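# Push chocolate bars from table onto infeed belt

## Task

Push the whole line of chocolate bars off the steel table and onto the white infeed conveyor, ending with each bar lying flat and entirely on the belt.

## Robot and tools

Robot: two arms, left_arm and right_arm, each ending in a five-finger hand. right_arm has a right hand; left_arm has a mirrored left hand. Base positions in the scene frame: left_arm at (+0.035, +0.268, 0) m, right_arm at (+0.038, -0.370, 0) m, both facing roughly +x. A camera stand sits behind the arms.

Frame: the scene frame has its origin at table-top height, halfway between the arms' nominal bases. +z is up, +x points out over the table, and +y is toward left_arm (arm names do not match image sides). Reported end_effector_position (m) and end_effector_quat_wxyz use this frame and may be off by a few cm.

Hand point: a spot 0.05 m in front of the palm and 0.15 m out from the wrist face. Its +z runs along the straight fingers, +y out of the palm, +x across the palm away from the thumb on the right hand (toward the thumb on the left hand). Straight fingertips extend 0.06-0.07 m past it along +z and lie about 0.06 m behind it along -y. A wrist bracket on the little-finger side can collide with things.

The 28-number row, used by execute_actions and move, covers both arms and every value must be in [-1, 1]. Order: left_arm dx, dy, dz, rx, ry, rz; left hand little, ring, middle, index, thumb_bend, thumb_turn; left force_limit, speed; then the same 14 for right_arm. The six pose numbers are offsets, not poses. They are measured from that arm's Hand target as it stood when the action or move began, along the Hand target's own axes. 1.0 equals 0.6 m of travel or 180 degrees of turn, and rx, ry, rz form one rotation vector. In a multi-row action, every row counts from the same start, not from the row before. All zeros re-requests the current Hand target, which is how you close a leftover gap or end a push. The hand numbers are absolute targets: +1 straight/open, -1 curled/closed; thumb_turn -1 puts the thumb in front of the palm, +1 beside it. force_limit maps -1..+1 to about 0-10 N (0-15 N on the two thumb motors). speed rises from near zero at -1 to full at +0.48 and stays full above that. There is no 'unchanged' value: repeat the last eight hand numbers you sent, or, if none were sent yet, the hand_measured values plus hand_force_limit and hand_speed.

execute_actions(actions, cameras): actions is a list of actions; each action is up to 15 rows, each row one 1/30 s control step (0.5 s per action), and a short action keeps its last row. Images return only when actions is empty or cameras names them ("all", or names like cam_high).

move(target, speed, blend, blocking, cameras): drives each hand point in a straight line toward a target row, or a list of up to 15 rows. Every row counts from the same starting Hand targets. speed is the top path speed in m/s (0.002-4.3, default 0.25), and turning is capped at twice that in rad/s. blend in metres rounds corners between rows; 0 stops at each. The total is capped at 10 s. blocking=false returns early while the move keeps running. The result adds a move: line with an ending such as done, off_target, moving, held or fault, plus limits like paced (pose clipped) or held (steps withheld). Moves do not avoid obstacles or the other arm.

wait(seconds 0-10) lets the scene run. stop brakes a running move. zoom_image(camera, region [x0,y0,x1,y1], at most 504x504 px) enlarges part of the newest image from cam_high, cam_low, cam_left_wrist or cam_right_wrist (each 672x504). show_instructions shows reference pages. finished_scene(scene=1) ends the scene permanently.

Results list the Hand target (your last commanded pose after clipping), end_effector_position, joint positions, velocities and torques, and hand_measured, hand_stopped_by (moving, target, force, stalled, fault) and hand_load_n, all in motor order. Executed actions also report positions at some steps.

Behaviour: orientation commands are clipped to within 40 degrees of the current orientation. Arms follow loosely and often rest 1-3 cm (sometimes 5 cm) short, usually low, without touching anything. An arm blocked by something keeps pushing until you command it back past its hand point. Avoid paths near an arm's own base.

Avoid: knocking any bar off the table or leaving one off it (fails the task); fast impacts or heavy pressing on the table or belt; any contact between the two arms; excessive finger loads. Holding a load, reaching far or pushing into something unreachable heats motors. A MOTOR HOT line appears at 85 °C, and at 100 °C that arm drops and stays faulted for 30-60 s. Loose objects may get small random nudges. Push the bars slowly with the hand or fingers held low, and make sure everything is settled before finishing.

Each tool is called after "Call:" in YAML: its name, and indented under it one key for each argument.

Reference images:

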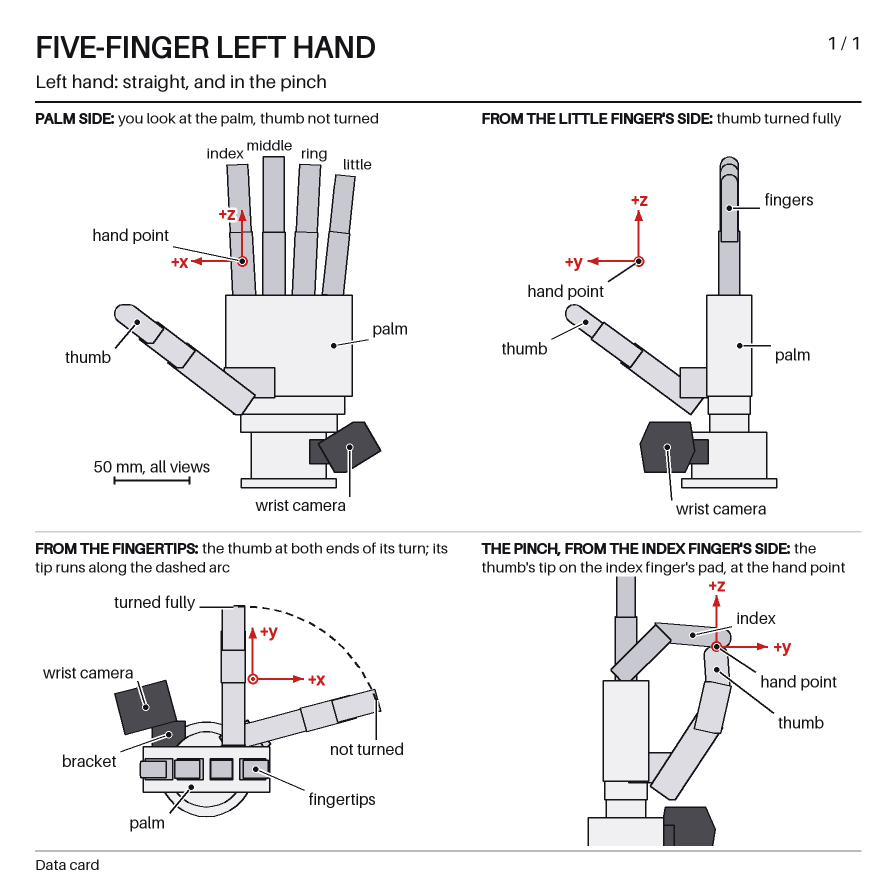

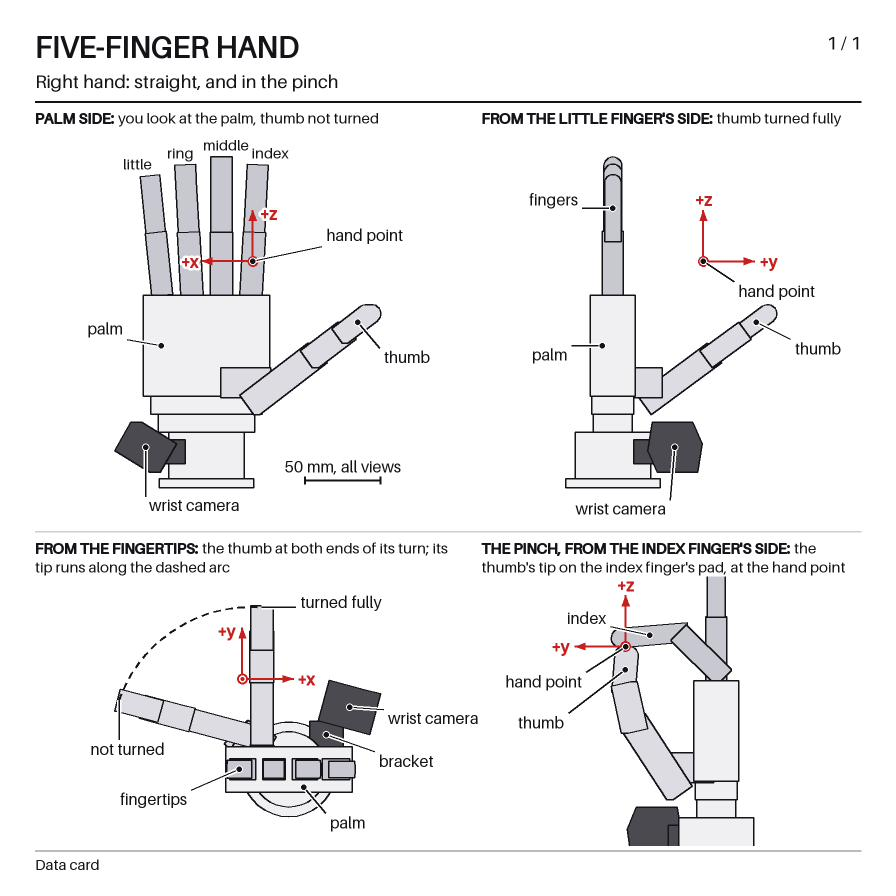

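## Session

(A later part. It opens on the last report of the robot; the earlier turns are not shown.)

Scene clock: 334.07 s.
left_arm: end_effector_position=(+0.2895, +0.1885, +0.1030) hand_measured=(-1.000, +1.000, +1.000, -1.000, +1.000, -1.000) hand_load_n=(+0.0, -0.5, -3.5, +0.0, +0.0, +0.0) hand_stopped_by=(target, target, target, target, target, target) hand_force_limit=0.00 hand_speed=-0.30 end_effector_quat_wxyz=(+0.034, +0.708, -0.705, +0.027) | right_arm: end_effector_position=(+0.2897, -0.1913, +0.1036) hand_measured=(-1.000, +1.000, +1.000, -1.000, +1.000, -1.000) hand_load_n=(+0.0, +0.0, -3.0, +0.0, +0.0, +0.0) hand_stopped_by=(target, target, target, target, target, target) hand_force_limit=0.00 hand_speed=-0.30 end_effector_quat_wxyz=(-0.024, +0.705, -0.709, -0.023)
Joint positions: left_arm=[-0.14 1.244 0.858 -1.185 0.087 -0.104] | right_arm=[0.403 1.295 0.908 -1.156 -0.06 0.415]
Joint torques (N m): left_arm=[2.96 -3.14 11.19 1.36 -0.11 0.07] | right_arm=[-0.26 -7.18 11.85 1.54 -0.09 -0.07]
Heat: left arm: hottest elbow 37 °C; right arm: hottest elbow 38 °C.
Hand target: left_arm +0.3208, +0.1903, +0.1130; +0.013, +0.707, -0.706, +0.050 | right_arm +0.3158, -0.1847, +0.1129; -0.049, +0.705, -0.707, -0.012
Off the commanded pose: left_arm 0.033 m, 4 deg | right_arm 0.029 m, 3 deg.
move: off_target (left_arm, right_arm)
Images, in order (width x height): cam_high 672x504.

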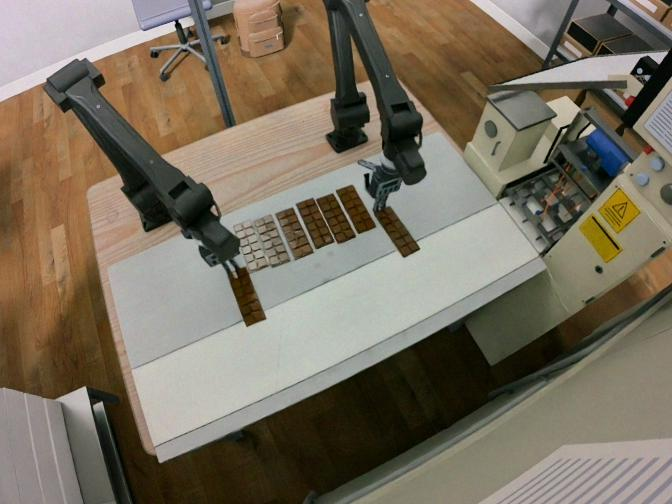

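Call:
move:
  target: [0.0005, -0.2167, 0.0063, 0, 0, 0, -1, 1, 1, -1, 1, -1, 0, -0.3, -0.0005, -0.2167, 0.0063, 0, 0, 0, -1, 1, 1, -1, 1, -1, 0, -0.3]
  speed: 0.1
  cameras: ["cam_high"]

Call:
zoom_image:
  camera: "cam_high"
  region: [200, 180, 460, 375]

Scene clock: 349.97 s.
left_arm: end_effector_position=(+0.4278, +0.1866, +0.1049) hand_measured=(-1.000, +1.000, +1.000, -1.000, +1.000, -1.000) hand_load_n=(+0.0, -0.5, +0.0, +0.0, +0.0, +0.0) hand_stopped_by=(target, target, target, target, target, target) hand_force_limit=0.00 hand_speed=-0.30 end_effector_quat_wxyz=(+0.024, +0.708, -0.705, +0.037) | right_arm: end_effector_position=(+0.4277, -0.1865, +0.1049) hand_measured=(-1.000, +1.000, +1.000, -1.000, +1.000, -1.000) hand_load_n=(+0.0, +0.0, +0.0, +0.0, +0.0, +0.0) hand_stopped_by=(target, target, target, target, target, target) hand_force_limit=0.00 hand_speed=-0.30 end_effector_quat_wxyz=(-0.036, +0.703, -0.710, -0.018)
Joint positions: left_arm=[-0.115 1.58 1.21 -1.177 0.085 -0.079] | right_arm=[0.295 1.611 1.251 -1.163 -0.064 0.311]
Joint torques (N m): left_arm=[2.84 -7.88 11.34 0.27 0.04 0.06] | right_arm=[-0.09 -13.22 12.04 0.44 -0.25 -0.06]
Heat: left arm: hottest elbow 39 °C; right arm: hottest elbow 38 °C.
Hand target: left_arm +0.4510, +0.1901, +0.1162; +0.012, +0.707, -0.706, +0.050 | right_arm +0.4459, -0.1848, +0.1160; -0.049, +0.705, -0.707, -0.012
Off the commanded pose: left_arm 0.026 m, 2 deg | right_arm 0.021 m, 2 deg.
move: off_target (left_arm, right_arm)
Images, in order (width x height): cam_high 672x504.

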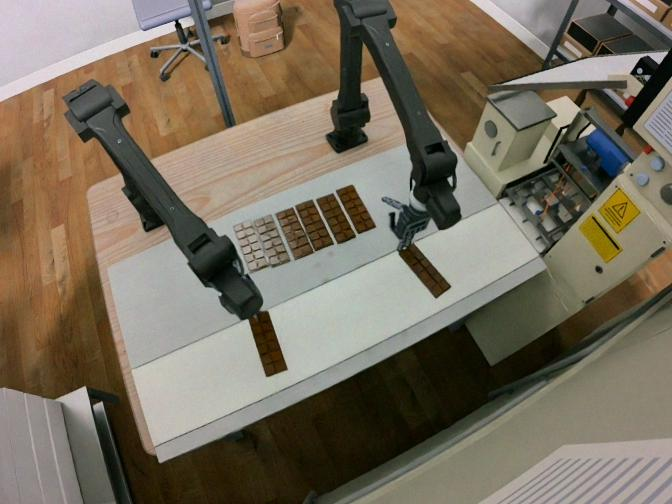

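Scaled by 1.938 from the camera's 672x504 image, which has a finer 960x720 frame.

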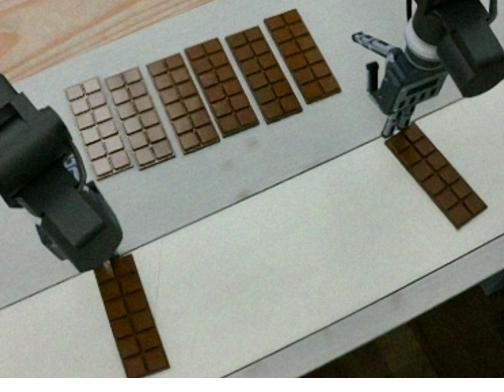

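Call:
move:
  target: [-0.0083, -0.03, 0.0008, 0, 0, 0.0278, -1, 1, 1, -1, 1, -1, 0, -0.3, 0.0083, -0.0167, 0.0, 0, 0, -0.0278, -1, 1, 1, -1, 1, -1, 0, -0.3]
  speed: 0.08
  cameras: ["cam_high"]

Call:
zoom_image:
  camera: "cam_high"
  region: [370, 200, 490, 320]

Call:
zoom_image:
  camera: "cam_high"
  region: [210, 280, 330, 400]

Scene clock: 373.03 s.
left_arm: end_effector_position=(+0.4457, +0.1910, +0.1056) hand_measured=(-1.000, +1.000, +1.000, -1.000, +1.000, -1.000) hand_load_n=(+0.0, -0.5, +0.0, -0.5, +0.0, +0.0) hand_stopped_by=(target, target, target, target, target, target) hand_force_limit=0.00 hand_speed=-0.30 end_effector_quat_wxyz=(-0.023, -0.676, +0.735, -0.038) | right_arm: end_effector_position=(+0.4373, -0.1912, +0.1050) hand_measured=(-1.000, +1.000, +1.000, -1.000, +1.000, -1.000) hand_load_n=(+0.0, -0.5, +0.0, +0.0, +0.0, +0.0) hand_stopped_by=(target, target, target, target, target, target) hand_force_limit=0.00 hand_speed=-0.30 end_effector_quat_wxyz=(-0.036, +0.734, -0.678, -0.016)
Joint positions: left_arm=[-0.113 1.629 1.274 -1.191 0.085 0.009] | right_arm=[0.289 1.64 1.289 -1.174 -0.064 0.217]
Joint torques (N m): left_arm=[2.96 -8.64 11.45 0.24 0.03 0.05] | right_arm=[-0.09 -13.74 12.14 0.47 -0.25 -0.08]
Heat: left arm: hottest elbow 44 °C; right arm: hottest elbow 40 °C.
Hand target: left_arm +0.4689, +0.1951, +0.1162; +0.010, +0.675, -0.736, +0.050 | right_arm +0.4559, -0.1898, +0.1160; -0.050, +0.735, -0.676, -0.010
Off the commanded pose: left_arm 0.026 m, 2 deg | right_arm 0.022 m, 2 deg.
move: off_target (left_arm, right_arm)
Images, in order (width x height): cam_high 672x504.

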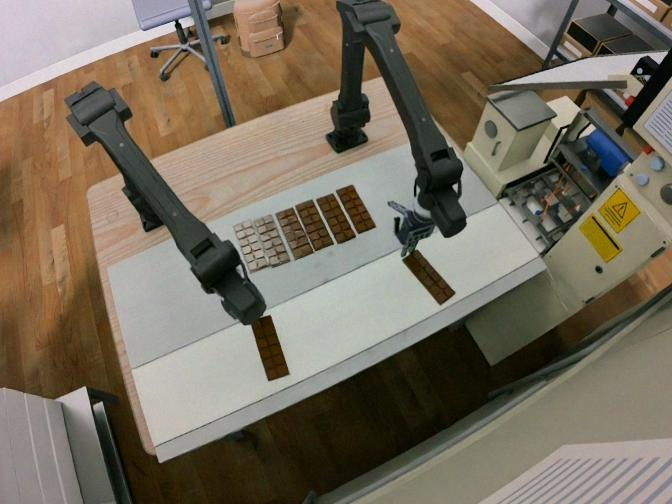

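Scaled by 4.200 from the camera's 672x504 image, which has a finer 960x720 frame.

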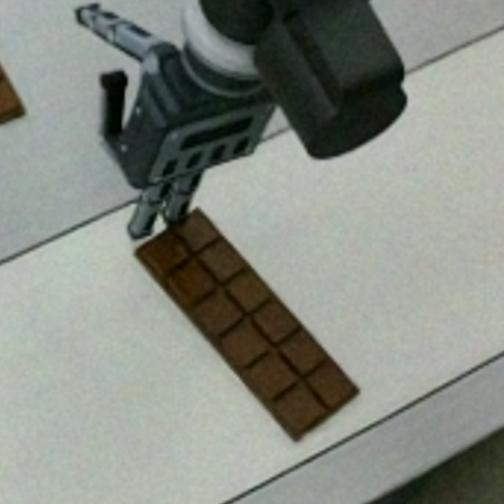

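Scaled by 4.200 from the camera's 672x504 image, which has a finer 960x720 frame.

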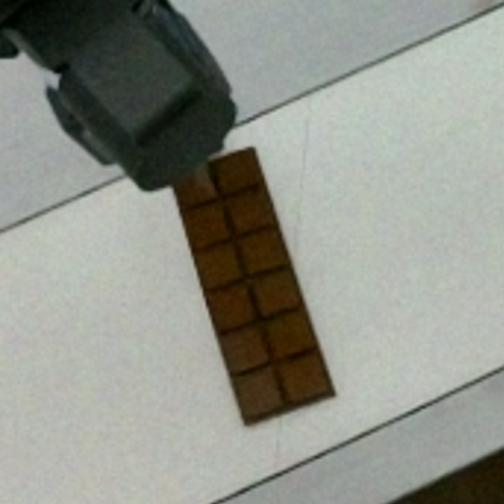

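Call:
move:
  target:
    - [0.0107, 0.1138, -0.0127, 0, 0, 0, -1, 1, 1, -1, 1, -1, 0, -0.3, -0.01, 0.109, -0.0125, 0, 0, 0, -1, 1, 1, -1, 1, -1, 0, -0.3]
    - [0.0622, 0.1737, -0.0618, 0, 0, 0, -1, 1, 1, -1, 1, -1, 0, -0.3, -0.0608, 0.1688, -0.062, 0, 0, 0, -1, 1, 1, -1, 1, -1, 0, -0.3]
    - [0.1363, 0.5207, -0.0767, 0, 0, 0, -1, 1, 1, -1, 1, -1, 0, -0.3, -0.1368, 0.5292, -0.0775, 0, 0, 0, -1, 1, 1, -1, 1, -1, 0, -0.3]
    - [0.1302, 0.5252, -0.0022, 0, 0, 0, -1, 1, 1, -1, 1, -1, 0, -0.3, -0.1307, 0.5337, -0.003, 0, 0, 0, -1, 1, 1, -1, 1, -1, 0, -0.3]
  speed: [0.1, 0.2, 0.25, 0.1]
  blend: [0.015, 0.02, 0.0, 0.0]
  cameras: ["cam_high", "cam_left_wrist", "cam_right_wrist"]

Call:
zoom_image:
  camera: "cam_high"
  region: [190, 120, 410, 285]

Call:
zoom_image:
  camera: "cam_high"
  region: [220, 200, 500, 410]

Scene clock: 437.80 s.
left_arm: end_effector_position=(+0.1509, +0.1449, +0.1110) hand_measured=(-1.000, +1.000, +1.000, -1.000, +1.000, -1.000) hand_load_n=(+0.0, +0.0, +0.0, +0.0, +0.0, +0.0) hand_stopped_by=(target, target, target, target, target, target) hand_force_limit=0.00 hand_speed=-0.30 end_effector_quat_wxyz=(-0.008, -0.675, +0.736, -0.057) | right_arm: end_effector_position=(+0.1311, -0.1404, +0.1084) hand_measured=(-1.000, +1.000, +1.000, -1.000, +1.000, -1.000) hand_load_n=(+0.0, +0.0, +0.0, +0.0, +0.0, +0.0) hand_stopped_by=(target, target, target, target, target, target) hand_force_limit=0.00 hand_speed=-0.30 end_effector_quat_wxyz=(-0.051, +0.737, -0.674, -0.011)
Joint positions: left_arm=[-0.483 0.782 0.607 -1.297 0.059 -0.359] | right_arm=[0.904 0.966 0.689 -1.191 -0.014 0.822]
Joint torques (N m): left_arm=[1.32 1.08 6.74 0.9 -0.03 -0.16] | right_arm=[1.08 -3.08 7.68 1.17 -0.02 0.19]
Heat: left arm: hottest elbow 43 °C; right arm: hottest elbow 40 °C.
Hand target: left_arm +0.1486, +0.1439, +0.1050; +0.010, +0.675, -0.736, +0.050 | right_arm +0.1305, -0.1383, +0.1050; -0.050, +0.735, -0.676, -0.010
Off the commanded pose: left_arm 0.006 m, 1 deg | right_arm 0.004 m, 0 deg.
move: done
camera_calibration:
cam_left_wrist: T_world_to_cam=[[0.940818, -0.318467, 0.115933, -0.113914], [-0.334914, -0.821236, 0.461956, 0.13523], [-0.0519092, -0.473444, -0.879293, 0.286782], [0, 0, 0, 1]] pos_world=[0.16735, 0.210553, 0.202902]
cam_right_wrist: T_world_to_cam=[[-0.945286, -0.322643, -0.0483373, 0.0811984], [-0.302025, 0.809435, 0.503583, 0.109688], [-0.123352, 0.490629, -0.862593, 0.290882], [0, 0, 0, 1]] pos_world=[0.145765, -0.205303, 0.199601]
Images, in order (width x height): cam_high 672x504, cam_left_wrist 672x504, cam_right_wrist 672x504.

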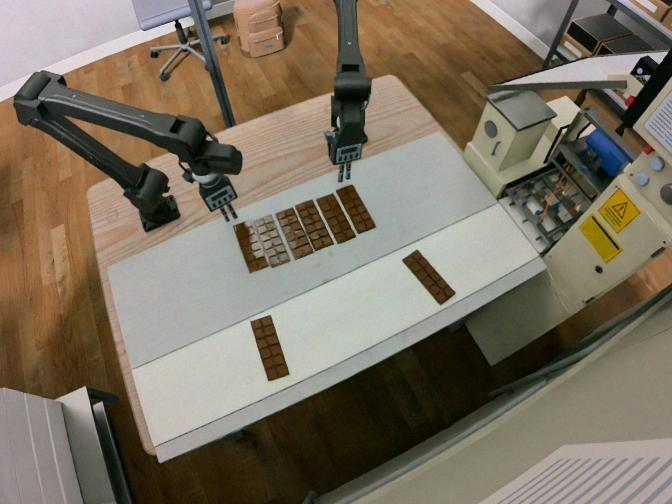

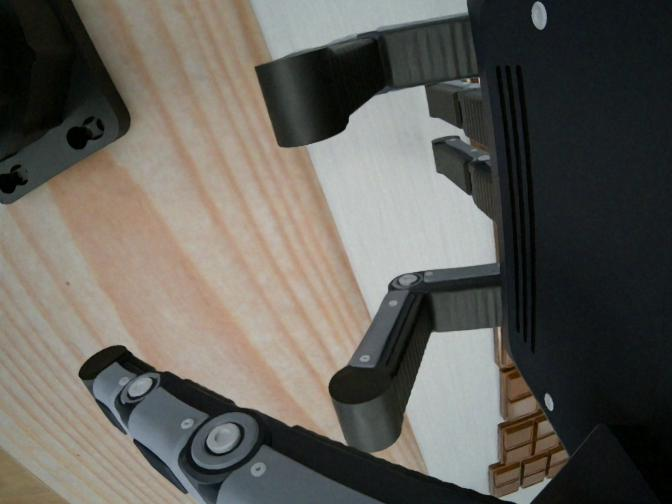

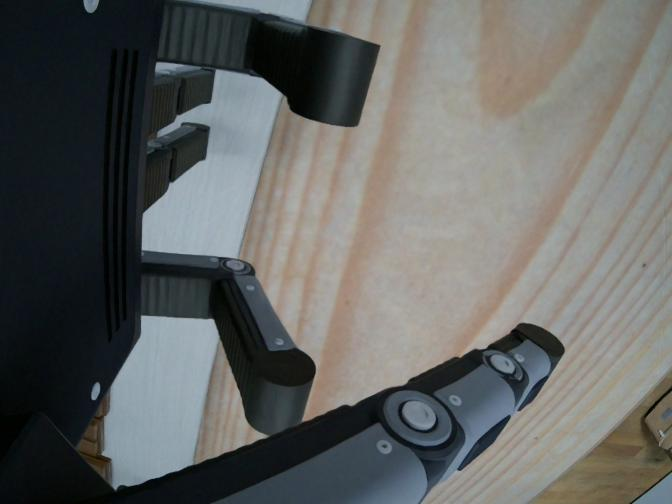

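Scaled by 2.291 from the camera's 672x504 image, which has a finer 960x720 frame.

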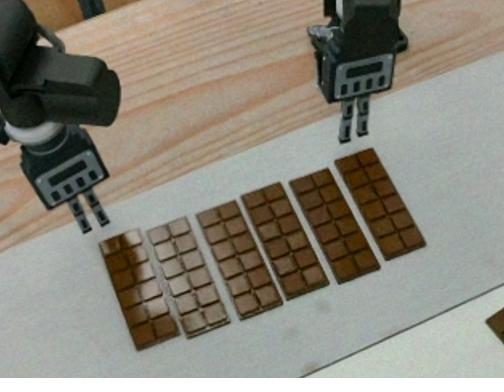

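Scaled by 1.800 from the camera's 672x504 image, which has a finer 960x720 frame.

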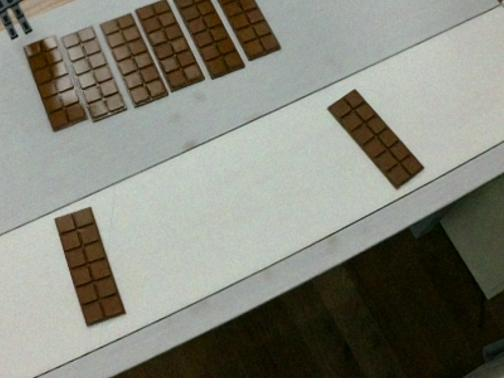

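Call:
zoom_image:
  camera: "cam_high"
  region: [200, 170, 290, 260]

Call:
zoom_image:
  camera: "cam_high"
  region: [310, 140, 400, 230]

Scaled by 5.600 from the camera's 672x504 image, which has a finer 960x720 frame.

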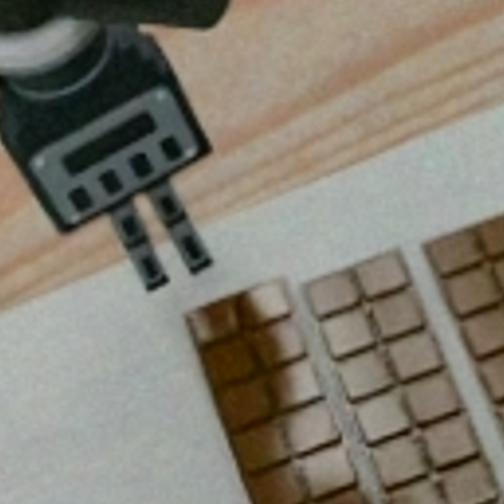

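Scaled by 5.600 from the camera's 672x504 image, which has a finer 960x720 frame.

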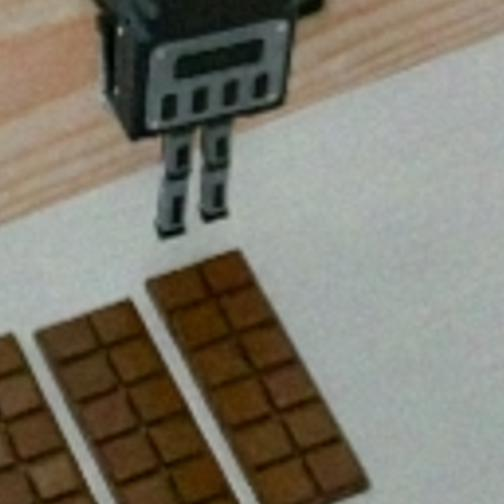

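Call:
move:
  target:
    - [0.0077, -0.0002, 0.009, 0, 0, 0, -1, 1, 1, -1, 1, -1, 0, -0.3, -0.0243, -0.0017, 0.0088, 0, 0, 0, -1, 1, 1, -1, 1, -1, 0, -0.3]
    - [-0.0043, -0.1503, 0.0003, 0, 0, 0, -1, 1, 1, -1, 1, -1, 0, -0.3, -0.0127, -0.1517, 0.0018, 0, 0, 0, -1, 1, 1, -1, 1, -1, 0, -0.3]
  speed: 0.1
  cameras: ["cam_high"]

Call:
zoom_image:
  camera: "cam_high"
  region: [200, 170, 300, 290]

Call:
zoom_image:
  camera: "cam_high"
  region: [310, 140, 410, 260]

Scene clock: 476.33 s.
left_arm: end_effector_position=(+0.2074, +0.1428, +0.1027) hand_measured=(-1.000, +1.000, +1.000, -1.000, +1.000, -1.000) hand_load_n=(+0.0, +0.0, -6.5, +0.0, +0.0, +0.0) hand_stopped_by=(target, target, target, target, target, target) hand_force_limit=0.00 hand_speed=-0.30 end_effector_quat_wxyz=(-0.031, -0.674, +0.738, -0.025) | right_arm: end_effector_position=(+0.1975, -0.1353, +0.1025) hand_measured=(-1.000, +1.000, +1.000, -1.000, +1.000, -1.000) hand_load_n=(+0.0, -1.0, -4.0, +0.0, +0.0, +0.0) hand_stopped_by=(target, target, target, target, target, target) hand_force_limit=0.00 hand_speed=-0.30 end_effector_quat_wxyz=(-0.026, +0.736, -0.676, -0.016)
Joint positions: left_arm=[-0.382 1.045 0.712 -1.223 0.079 -0.252] | right_arm=[0.727 1.167 0.803 -1.159 -0.037 0.647]
Joint torques (N m): left_arm=[3.37 -0.5 10.62 1.91 -0.42 0.05] | right_arm=[-0.56 -4.66 11.45 1.73 0.14 -0.05]
Heat: left arm: hottest elbow 40 °C; right arm: hottest elbow 38 °C.
Hand target: left_arm +0.2384, +0.1389, +0.1101; -0.010, -0.675, +0.736, -0.050 | right_arm +0.2204, -0.1232, +0.1101; -0.050, +0.735, -0.676, -0.010
Off the commanded pose: left_arm 0.032 m, 4 deg | right_arm 0.027 m, 3 deg.
move: off_target (left_arm, right_arm)
Images, in order (width x height): cam_high 672x504.

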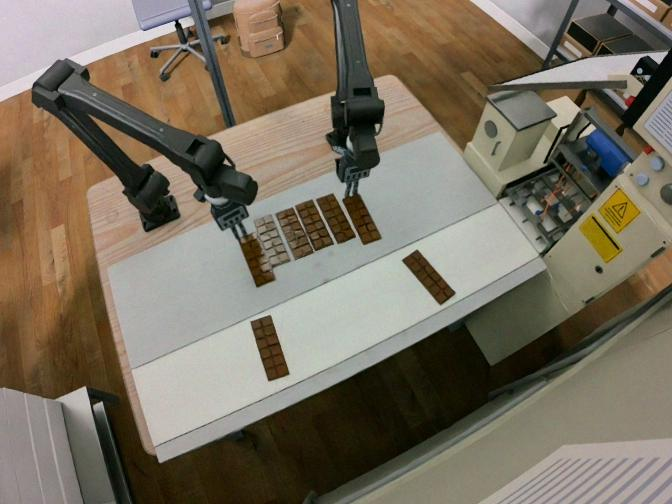

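Scaled by 4.200 from the camera's 672x504 image, which has a finer 960x720 frame.

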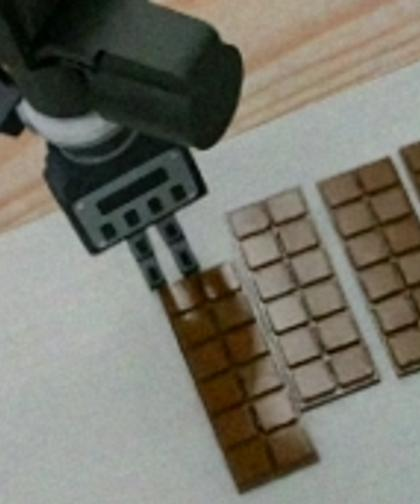

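Scaled by 4.200 from the camera's 672x504 image, which has a finer 960x720 frame.

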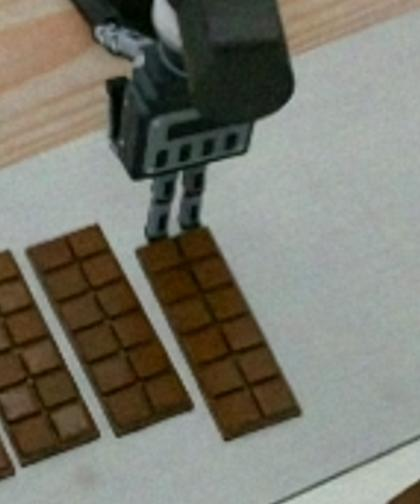

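Call:
move:
  target: [0.0005, 0.0, -0.0066, 0, 0, 0, -1, 1, 1, -1, 1, -1, 0, -0.3, -0.0083, 0.0577, -0.0027, 0, 0, 0, -1, 1, 1, -1, 1, -1, 0, -0.3]
  speed: 0.1
  cameras: ["cam_high"]

Call:
zoom_image:
  camera: "cam_high"
  region: [200, 170, 300, 290]

Scene clock: 486.60 s.
left_arm: end_effector_position=(+0.2075, +0.1427, +0.1028) hand_measured=(-1.000, +1.000, +1.000, -1.000, +1.000, -1.000) hand_load_n=(+0.0, +0.0, -7.0, +0.0, +0.0, +0.0) hand_stopped_by=(target, target, target, target, target, target) hand_force_limit=0.00 hand_speed=-0.30 end_effector_quat_wxyz=(-0.031, -0.674, +0.738, -0.026) | right_arm: end_effector_position=(+0.1866, -0.1231, +0.1099) hand_measured=(-1.000, +1.000, +1.000, -1.000, +1.000, -1.000) hand_load_n=(+0.0, +0.0, +0.0, +0.0, +0.0, +0.0) hand_stopped_by=(target, target, target, target, target, target) hand_force_limit=0.00 hand_speed=-0.30 end_effector_quat_wxyz=(-0.045, +0.737, -0.674, -0.011)
Joint positions: left_arm=[-0.382 1.045 0.713 -1.223 0.079 -0.252] | right_arm=[0.788 1.129 0.798 -1.15 -0.025 0.705]
Joint torques (N m): left_arm=[3.19 -0.73 11.18 1.47 -0.42 0.04] | right_arm=[1.08 -6.83 7.51 1.03 -0.02 0.18]
Heat: left arm: hottest elbow 41 °C; right arm: hottest elbow 39 °C.
Hand target: left_arm +0.2382, +0.1390, +0.1140; -0.010, -0.675, +0.736, -0.050 | right_arm +0.1856, -0.1212, +0.1099; -0.050, +0.735, -0.676, -0.010
Off the commanded pose: left_arm 0.033 m, 4 deg | right_arm 0.002 m, 1 deg.
move: off_target (left_arm)
Images, in order (width x height): cam_high 672x504.

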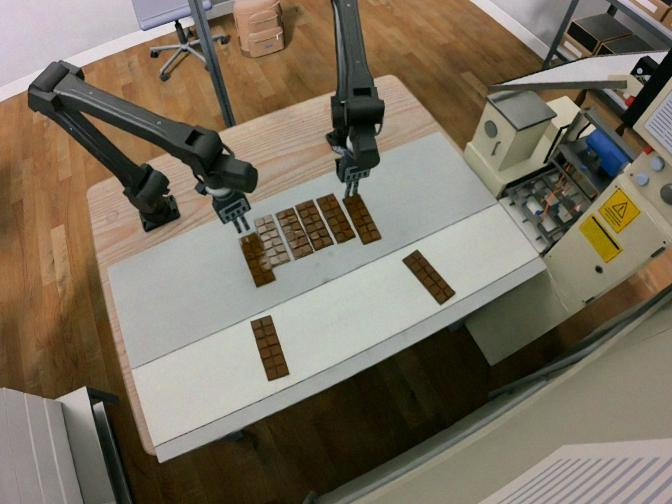

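Scaled by 4.200 from the camera's 672x504 image, which has a finer 960x720 frame.

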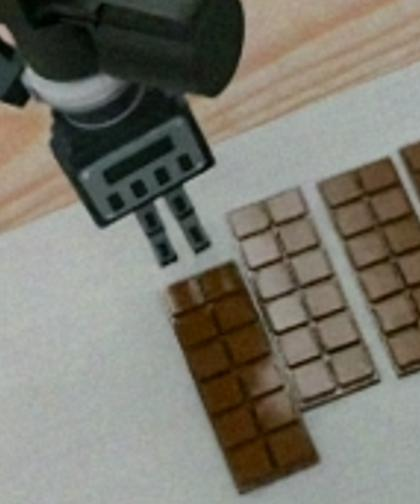

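Call:
move:
  target: [-0.0172, -0.1942, 0.0087, 0, 0, 0, -1, 1, 1, -1, 1, -1, 0, -0.3, 0.0243, -0.2305, 0.005, 0, 0, 0, -1, 1, 1, -1, 1, -1, 0, -0.3]
  speed: 0.12
  cameras: ["cam_high"]

Call:
zoom_image:
  camera: "cam_high"
  region: [200, 170, 420, 335]

Scene clock: 495.37 s.
left_arm: end_effector_position=(+0.3249, +0.1418, +0.1022) hand_measured=(-1.000, +1.000, +1.000, -1.000, +1.000, -1.000) hand_load_n=(+0.0, +0.0, -1.5, +0.0, +0.0, +0.0) hand_stopped_by=(target, target, target, target, target, target) hand_force_limit=0.00 hand_speed=-0.30 end_effector_quat_wxyz=(-0.027, -0.676, +0.736, -0.026) | right_arm: end_effector_position=(+0.3004, -0.1344, +0.1032) hand_measured=(-1.000, +1.000, +1.000, -1.000, +1.000, -1.000) hand_load_n=(+0.0, -1.0, -1.5, +0.5, +0.0, +0.0) hand_stopped_by=(target, target, target, target, target, target) hand_force_limit=0.00 hand_speed=-0.30 end_effector_quat_wxyz=(-0.024, +0.734, -0.678, -0.016)
Joint positions: left_arm=[-0.279 1.365 0.969 -1.161 0.074 -0.155] | right_arm=[0.546 1.397 1.008 -1.143 -0.045 0.473]
Joint torques (N m): left_arm=[2.96 -5.07 11.47 0.94 0.04 0.05] | right_arm=[-0.21 -9.05 12.14 1.28 -0.18 -0.07]
Heat: left arm: hottest elbow 41 °C; right arm: hottest elbow 39 °C.
Hand target: left_arm +0.3553, +0.1391, +0.1149; +0.010, +0.675, -0.736, +0.050 | right_arm +0.3245, -0.1241, +0.1141; -0.050, +0.735, -0.676, -0.010
Off the commanded pose: left_arm 0.033 m, 3 deg | right_arm 0.028 m, 3 deg.
move: off_target (left_arm, right_arm)
Images, in order (width x height): cam_high 672x504.

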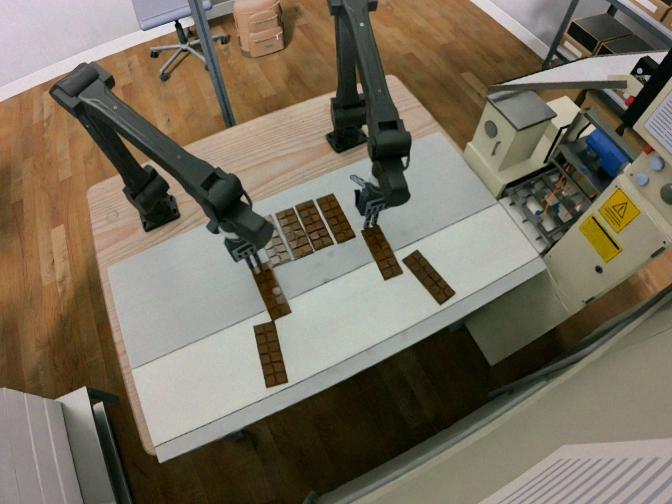

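Scaled by 2.291 from the camera's 672x504 image, which has a finer 960x720 frame.

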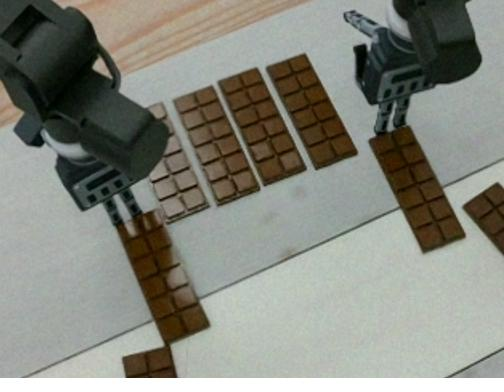

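Call:
move:
  target:
    - [-0.0045, -0.0497, 0.0027, 0, 0, 0, -1, 1, 1, -1, 1, -1, 0, -0.3, -0.0078, 0.0737, -0.0205, 0, 0, 0, -1, 1, 1, -1, 1, -1, 0, -0.3]
    - [-0.0088, -0.0995, 0.0053, 0, 0, 0, -1, 1, 1, -1, 1, -1, 0, -0.3, -0.0247, 0.0348, -0.077, 0, 0, 0, -1, 1, 1, -1, 1, -1, 0, -0.3]
    - [-0.0168, -0.1908, 0.0085, 0, 0, 0, -1, 1, 1, -1, 1, -1, 0, -0.3, -0.0002, -0.3472, -0.056, 0, 0, 0, -1, 1, 1, -1, 1, -1, 0, -0.3]
  speed: [0.1, 0.15, 0.2]
  blend: [0.01, 0.01, 0]
  cameras: ["cam_high"]

Call:
zoom_image:
  camera: "cam_high"
  region: [220, 200, 340, 400]

Call:
zoom_image:
  camera: "cam_high"
  region: [350, 200, 470, 320]

Scene clock: 526.20 s.
left_arm: end_effector_position=(+0.4467, +0.1384, +0.1051) hand_measured=(-1.000, +1.000, +1.000, -1.000, +1.000, -1.000) hand_load_n=(+0.0, +0.0, -0.5, +0.0, +0.0, +0.0) hand_stopped_by=(target, target, target, target, target, target) hand_force_limit=0.00 hand_speed=-0.30 end_effector_quat_wxyz=(-0.020, -0.676, +0.736, -0.035) | right_arm: end_effector_position=(+0.5164, -0.1137, +0.1488) hand_measured=(-1.000, +1.000, +1.000, -1.000, +1.000, -1.000) hand_load_n=(+0.0, +0.0, +0.0, +0.0, +0.0, +0.0) hand_stopped_by=(target, target, target, target, target, target) hand_force_limit=0.00 hand_speed=-0.30 end_effector_quat_wxyz=(-0.036, +0.732, -0.680, -0.015)
Joint positions: left_arm=[-0.226 1.647 1.296 -1.187 0.075 -0.102] | right_arm=[0.378 1.863 1.712 -1.366 -0.057 0.312]
Joint torques (N m): left_arm=[2.9 -8.82 11.52 0.28 0.17 0.06] | right_arm=[0.44 -18.2 12.56 0.4 -0.26 -0.06]
Heat: left arm: hottest elbow 47 °C; right arm: hottest elbow 38 °C.
Hand target: left_arm +0.4703, +0.1391, +0.1159; +0.010, +0.675, -0.736, +0.050 | right_arm +0.5299, -0.1098, +0.1602; -0.050, +0.735, -0.676, -0.010
Off the commanded pose: left_arm 0.026 m, 2 deg | right_arm 0.018 m, 2 deg.
move: off_target (left_arm, right_arm)
Images, in order (width x height): cam_high 672x504.

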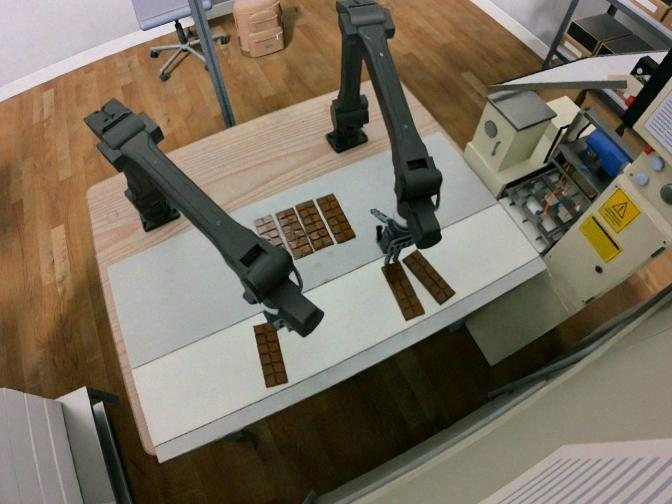

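Scaled by 2.520 from the camera's 672x504 image, which has a finer 960x720 frame.

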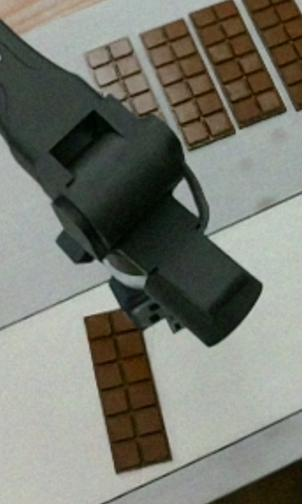

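Scaled by 4.200 from the camera's 672x504 image, which has a finer 960x720 frame.

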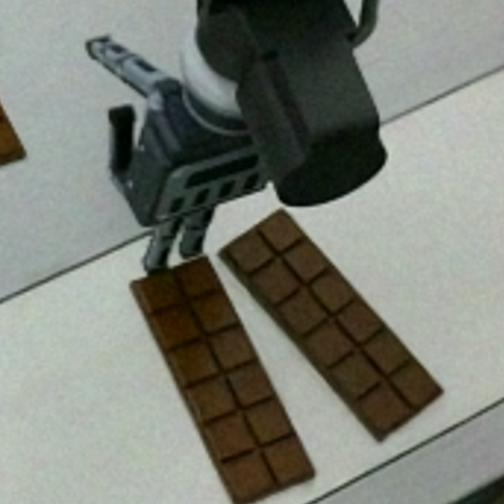

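Call:
move:
  target:
    - [0.0093, 0.0992, -0.012, 0, 0, 0, -1, 1, 1, -1, 1, -1, 0, -0.3, 0, 0, 0, 0, 0, 0, -1, 1, 1, -1, 1, -1, 0, -0.3]
    - [0.0523, 0.1763, -0.0632, 0, 0, 0, -1, 1, 1, -1, 1, -1, 0, -0.3, 0, 0, 0, 0, 0, 0, -1, 1, 1, -1, 1, -1, 0, -0.3]
  speed: [0.1, 0.2]
  blend: [0.015, 0]
  cameras: ["cam_high", "cam_right_wrist", "cam_left_wrist"]

Call:
zoom_image:
  camera: "cam_right_wrist"
  region: [100, 40, 400, 400]

Scene clock: 538.50 s.
left_arm: end_effector_position=(+0.3679, +0.1212, +0.1517) hand_measured=(-1.000, +1.000, +1.000, -1.000, +1.000, -1.000) hand_load_n=(+0.0, +0.0, +0.0, +0.0, +0.0, +0.0) hand_stopped_by=(target, target, target, target, target, target) hand_force_limit=0.00 hand_speed=-0.30 end_effector_quat_wxyz=(-0.007, -0.673, +0.737, -0.057) | right_arm: end_effector_position=(+0.5163, -0.1137, +0.1488) hand_measured=(-1.000, +1.000, +1.000, -1.000, +1.000, -1.000) hand_load_n=(+0.0, +0.0, +0.0, +0.0, +0.0, +0.0) hand_stopped_by=(target, target, target, target, target, target) hand_force_limit=0.00 hand_speed=-0.30 end_effector_quat_wxyz=(-0.036, +0.732, -0.680, -0.015)
Joint positions: left_arm=[-0.303 1.391 1.139 -1.231 0.073 -0.176] | right_arm=[0.378 1.863 1.712 -1.367 -0.057 0.312]
Joint torques (N m): left_arm=[1.55 -7.88 6.45 0.28 -0.02 -0.15] | right_arm=[0.26 -18.2 12.55 0.4 -0.26 -0.07]
Heat: left arm: hottest elbow 45 °C; right arm: hottest elbow 41 °C.
Hand target: left_arm +0.3604, +0.1200, +0.1499; -0.010, -0.675, +0.736, -0.050 | right_arm +0.5299, -0.1098, +0.1602; -0.050, +0.735, -0.676, -0.010
Off the commanded pose: left_arm 0.008 m, 1 deg | right_arm 0.018 m, 2 deg.
move: off_target (right_arm)
camera_calibration:
cam_left_wrist: T_world_to_cam=[[0.939414, -0.32244, 0.116334, -0.329457], [-0.338696, -0.820855, 0.459872, 0.171259], [-0.0527878, -0.471412, -0.880332, 0.322866], [0, 0, 0, 1]] pos_world=[0.384544, 0.186552, 0.243799]
cam_right_wrist: T_world_to_cam=[[-0.950482, -0.310201, -0.0189416, 0.45559], [-0.277992, 0.82138, 0.498052, 0.173912], [-0.138938, 0.478656, -0.86694, 0.367485], [0, 0, 0, 1]] pos_world=[0.532434, -0.177423, 0.240599]
Images, in order (width x height): cam_high 672x504, cam_left_wrist 672x504, cam_right_wrist 672x504.

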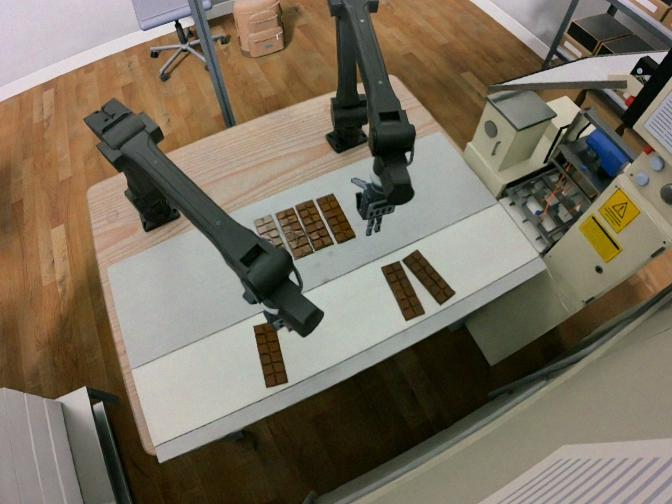

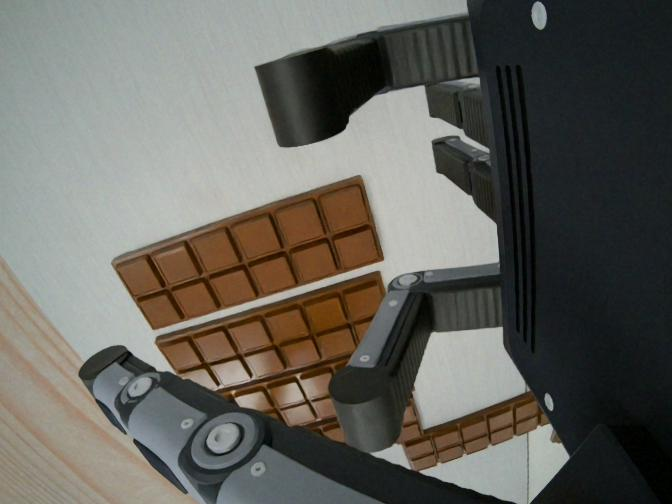

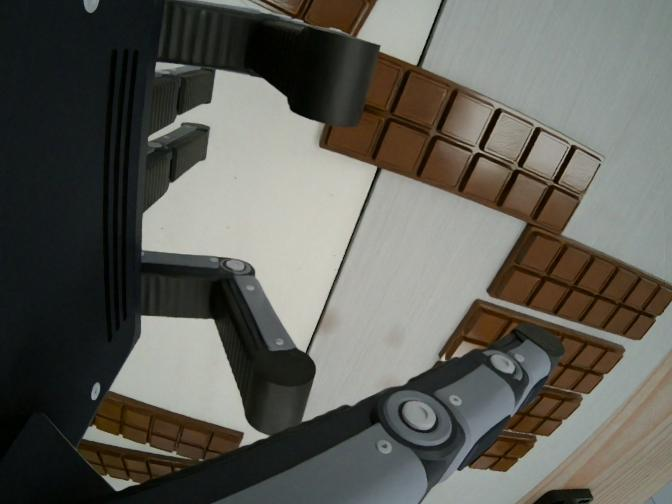

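Scaled by 1.400 from the camera's 672x504 image, which has a finer 960x720 frame.

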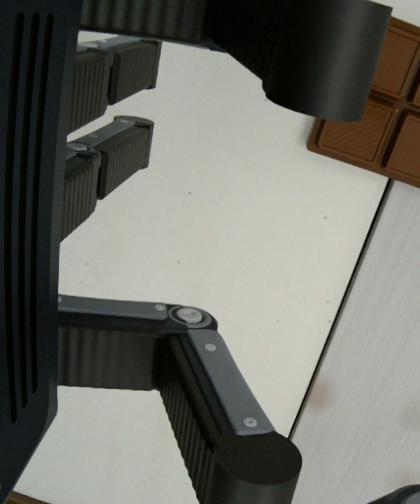

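Call:
move:
  target: [0.0955, 0.3433, -0.0128, 0, 0, 0, -1, 1, 1, -1, 1, -1, 0, -0.3, -0.0063, 0.004, 0.084, 0, 0, 0, -1, 1, 1, -1, 1, -1, 0, -0.3]
  speed: 0.2
  cameras: ["cam_high", "cam_right_wrist", "cam_left_wrist"]

Call:
zoom_image:
  camera: "cam_high"
  region: [220, 250, 340, 400]

Call:
zoom_image:
  camera: "cam_right_wrist"
  region: [100, 0, 500, 300]

Call:
zoom_image:
  camera: "cam_high"
  region: [240, 130, 380, 270]

Scene clock: 562.20 s.
left_arm: end_effector_position=(+0.1558, +0.0792, +0.1524) hand_measured=(-1.000, +1.000, +1.000, -1.000, +1.000, -1.000) hand_load_n=(+0.0, +0.0, +0.0, +0.0, +0.0, +0.0) hand_stopped_by=(target, target, target, target, target, target) hand_force_limit=0.00 hand_speed=-0.30 end_effector_quat_wxyz=(-0.011, -0.675, +0.736, -0.055) | right_arm: end_effector_position=(+0.5312, -0.1073, +0.1177) hand_measured=(-1.000, +1.000, +1.000, -1.000, +1.000, -1.000) hand_load_n=(+0.0, +0.0, +0.0, +0.0, +0.0, +0.0) hand_stopped_by=(target, target, target, target, target, target) hand_force_limit=0.00 hand_speed=-0.30 end_effector_quat_wxyz=(-0.052, +0.732, -0.679, -0.007)
Joint positions: left_arm=[-0.738 0.897 0.77 -1.336 0.035 -0.612] | right_arm=[0.379 1.897 1.682 -1.269 -0.057 0.312]
Joint torques (N m): left_arm=[1.2 -1.79 6.83 0.35 -0.05 -0.14] | right_arm=[1.14 -18.67 7.82 1.11 -0.23 0.07]
Heat: left arm: hottest elbow 42 °C; right arm: hottest elbow 42 °C.
Hand target: left_arm +0.1500, +0.0811, +0.1499; -0.010, -0.675, +0.736, -0.050 | right_arm +0.5299, -0.1019, +0.1102; -0.050, +0.735, -0.676, -0.010
Off the commanded pose: left_arm 0.007 m, 1 deg | right_arm 0.009 m, 1 deg.
move: done
camera_calibration:
cam_left_wrist: T_world_to_cam=[[0.941189, -0.319206, 0.110771, -0.143503], [-0.333017, -0.820955, 0.463823, 0.0631665], [-0.0571169, -0.473434, -0.878975, 0.293183], [0, 0, 0, 1]] pos_world=[0.172845, 0.144853, 0.244298]
cam_right_wrist: T_world_to_cam=[[-0.94912, -0.310392, -0.0531885, 0.474498], [-0.294446, 0.814775, 0.499443, 0.196066], [-0.111686, 0.489692, -0.864712, 0.325979], [0, 0, 0, 1]] pos_world=[0.544494, -0.172099, 0.209192]
Images, in order (width x height): cam_high 672x504, cam_left_wrist 672x504, cam_right_wrist 672x504.

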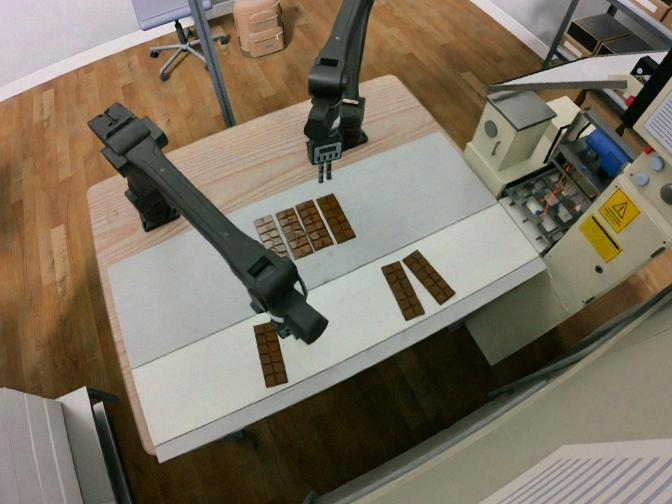

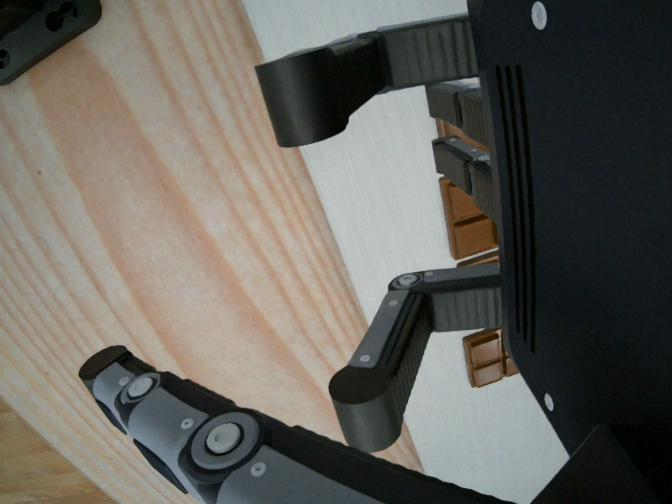

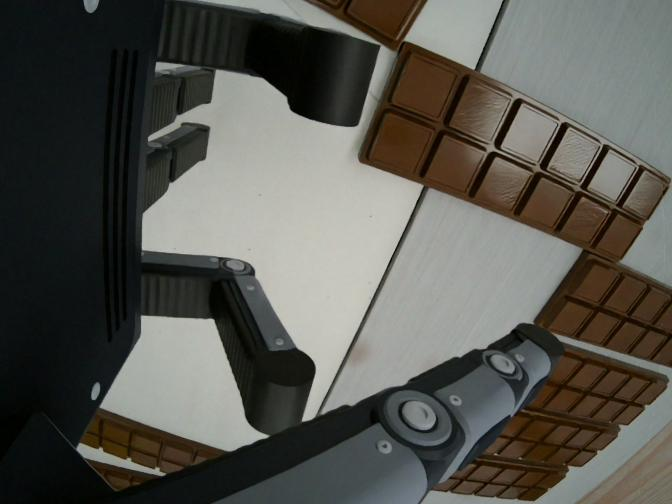

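Scaled by 3.360 from the camera's 672x504 image, which has a finer 960x720 frame.

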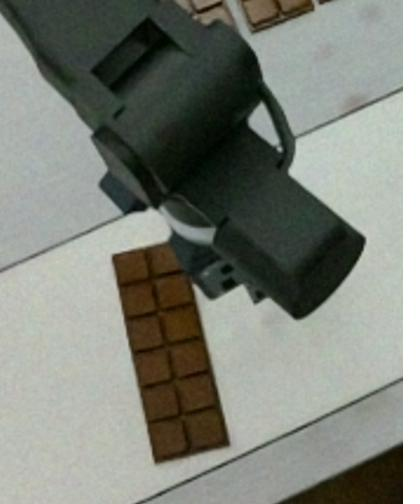

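Scaled by 1.260 from the camera's 672x504 image, which has a finer 960x720 frame.

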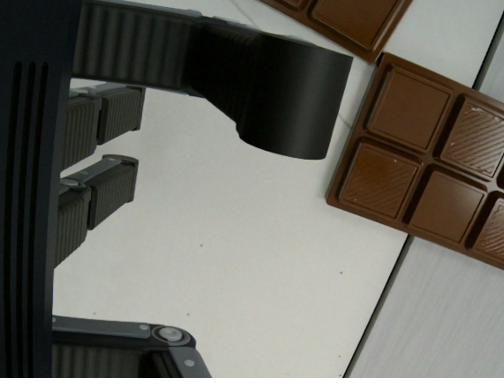

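Scaled by 3.600 from the camera's 672x504 image, which has a finer 960x720 frame.

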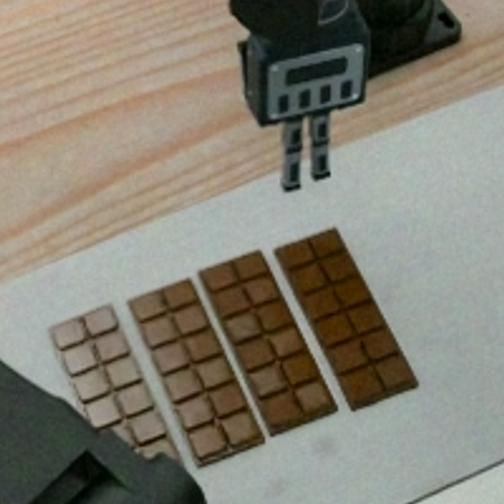

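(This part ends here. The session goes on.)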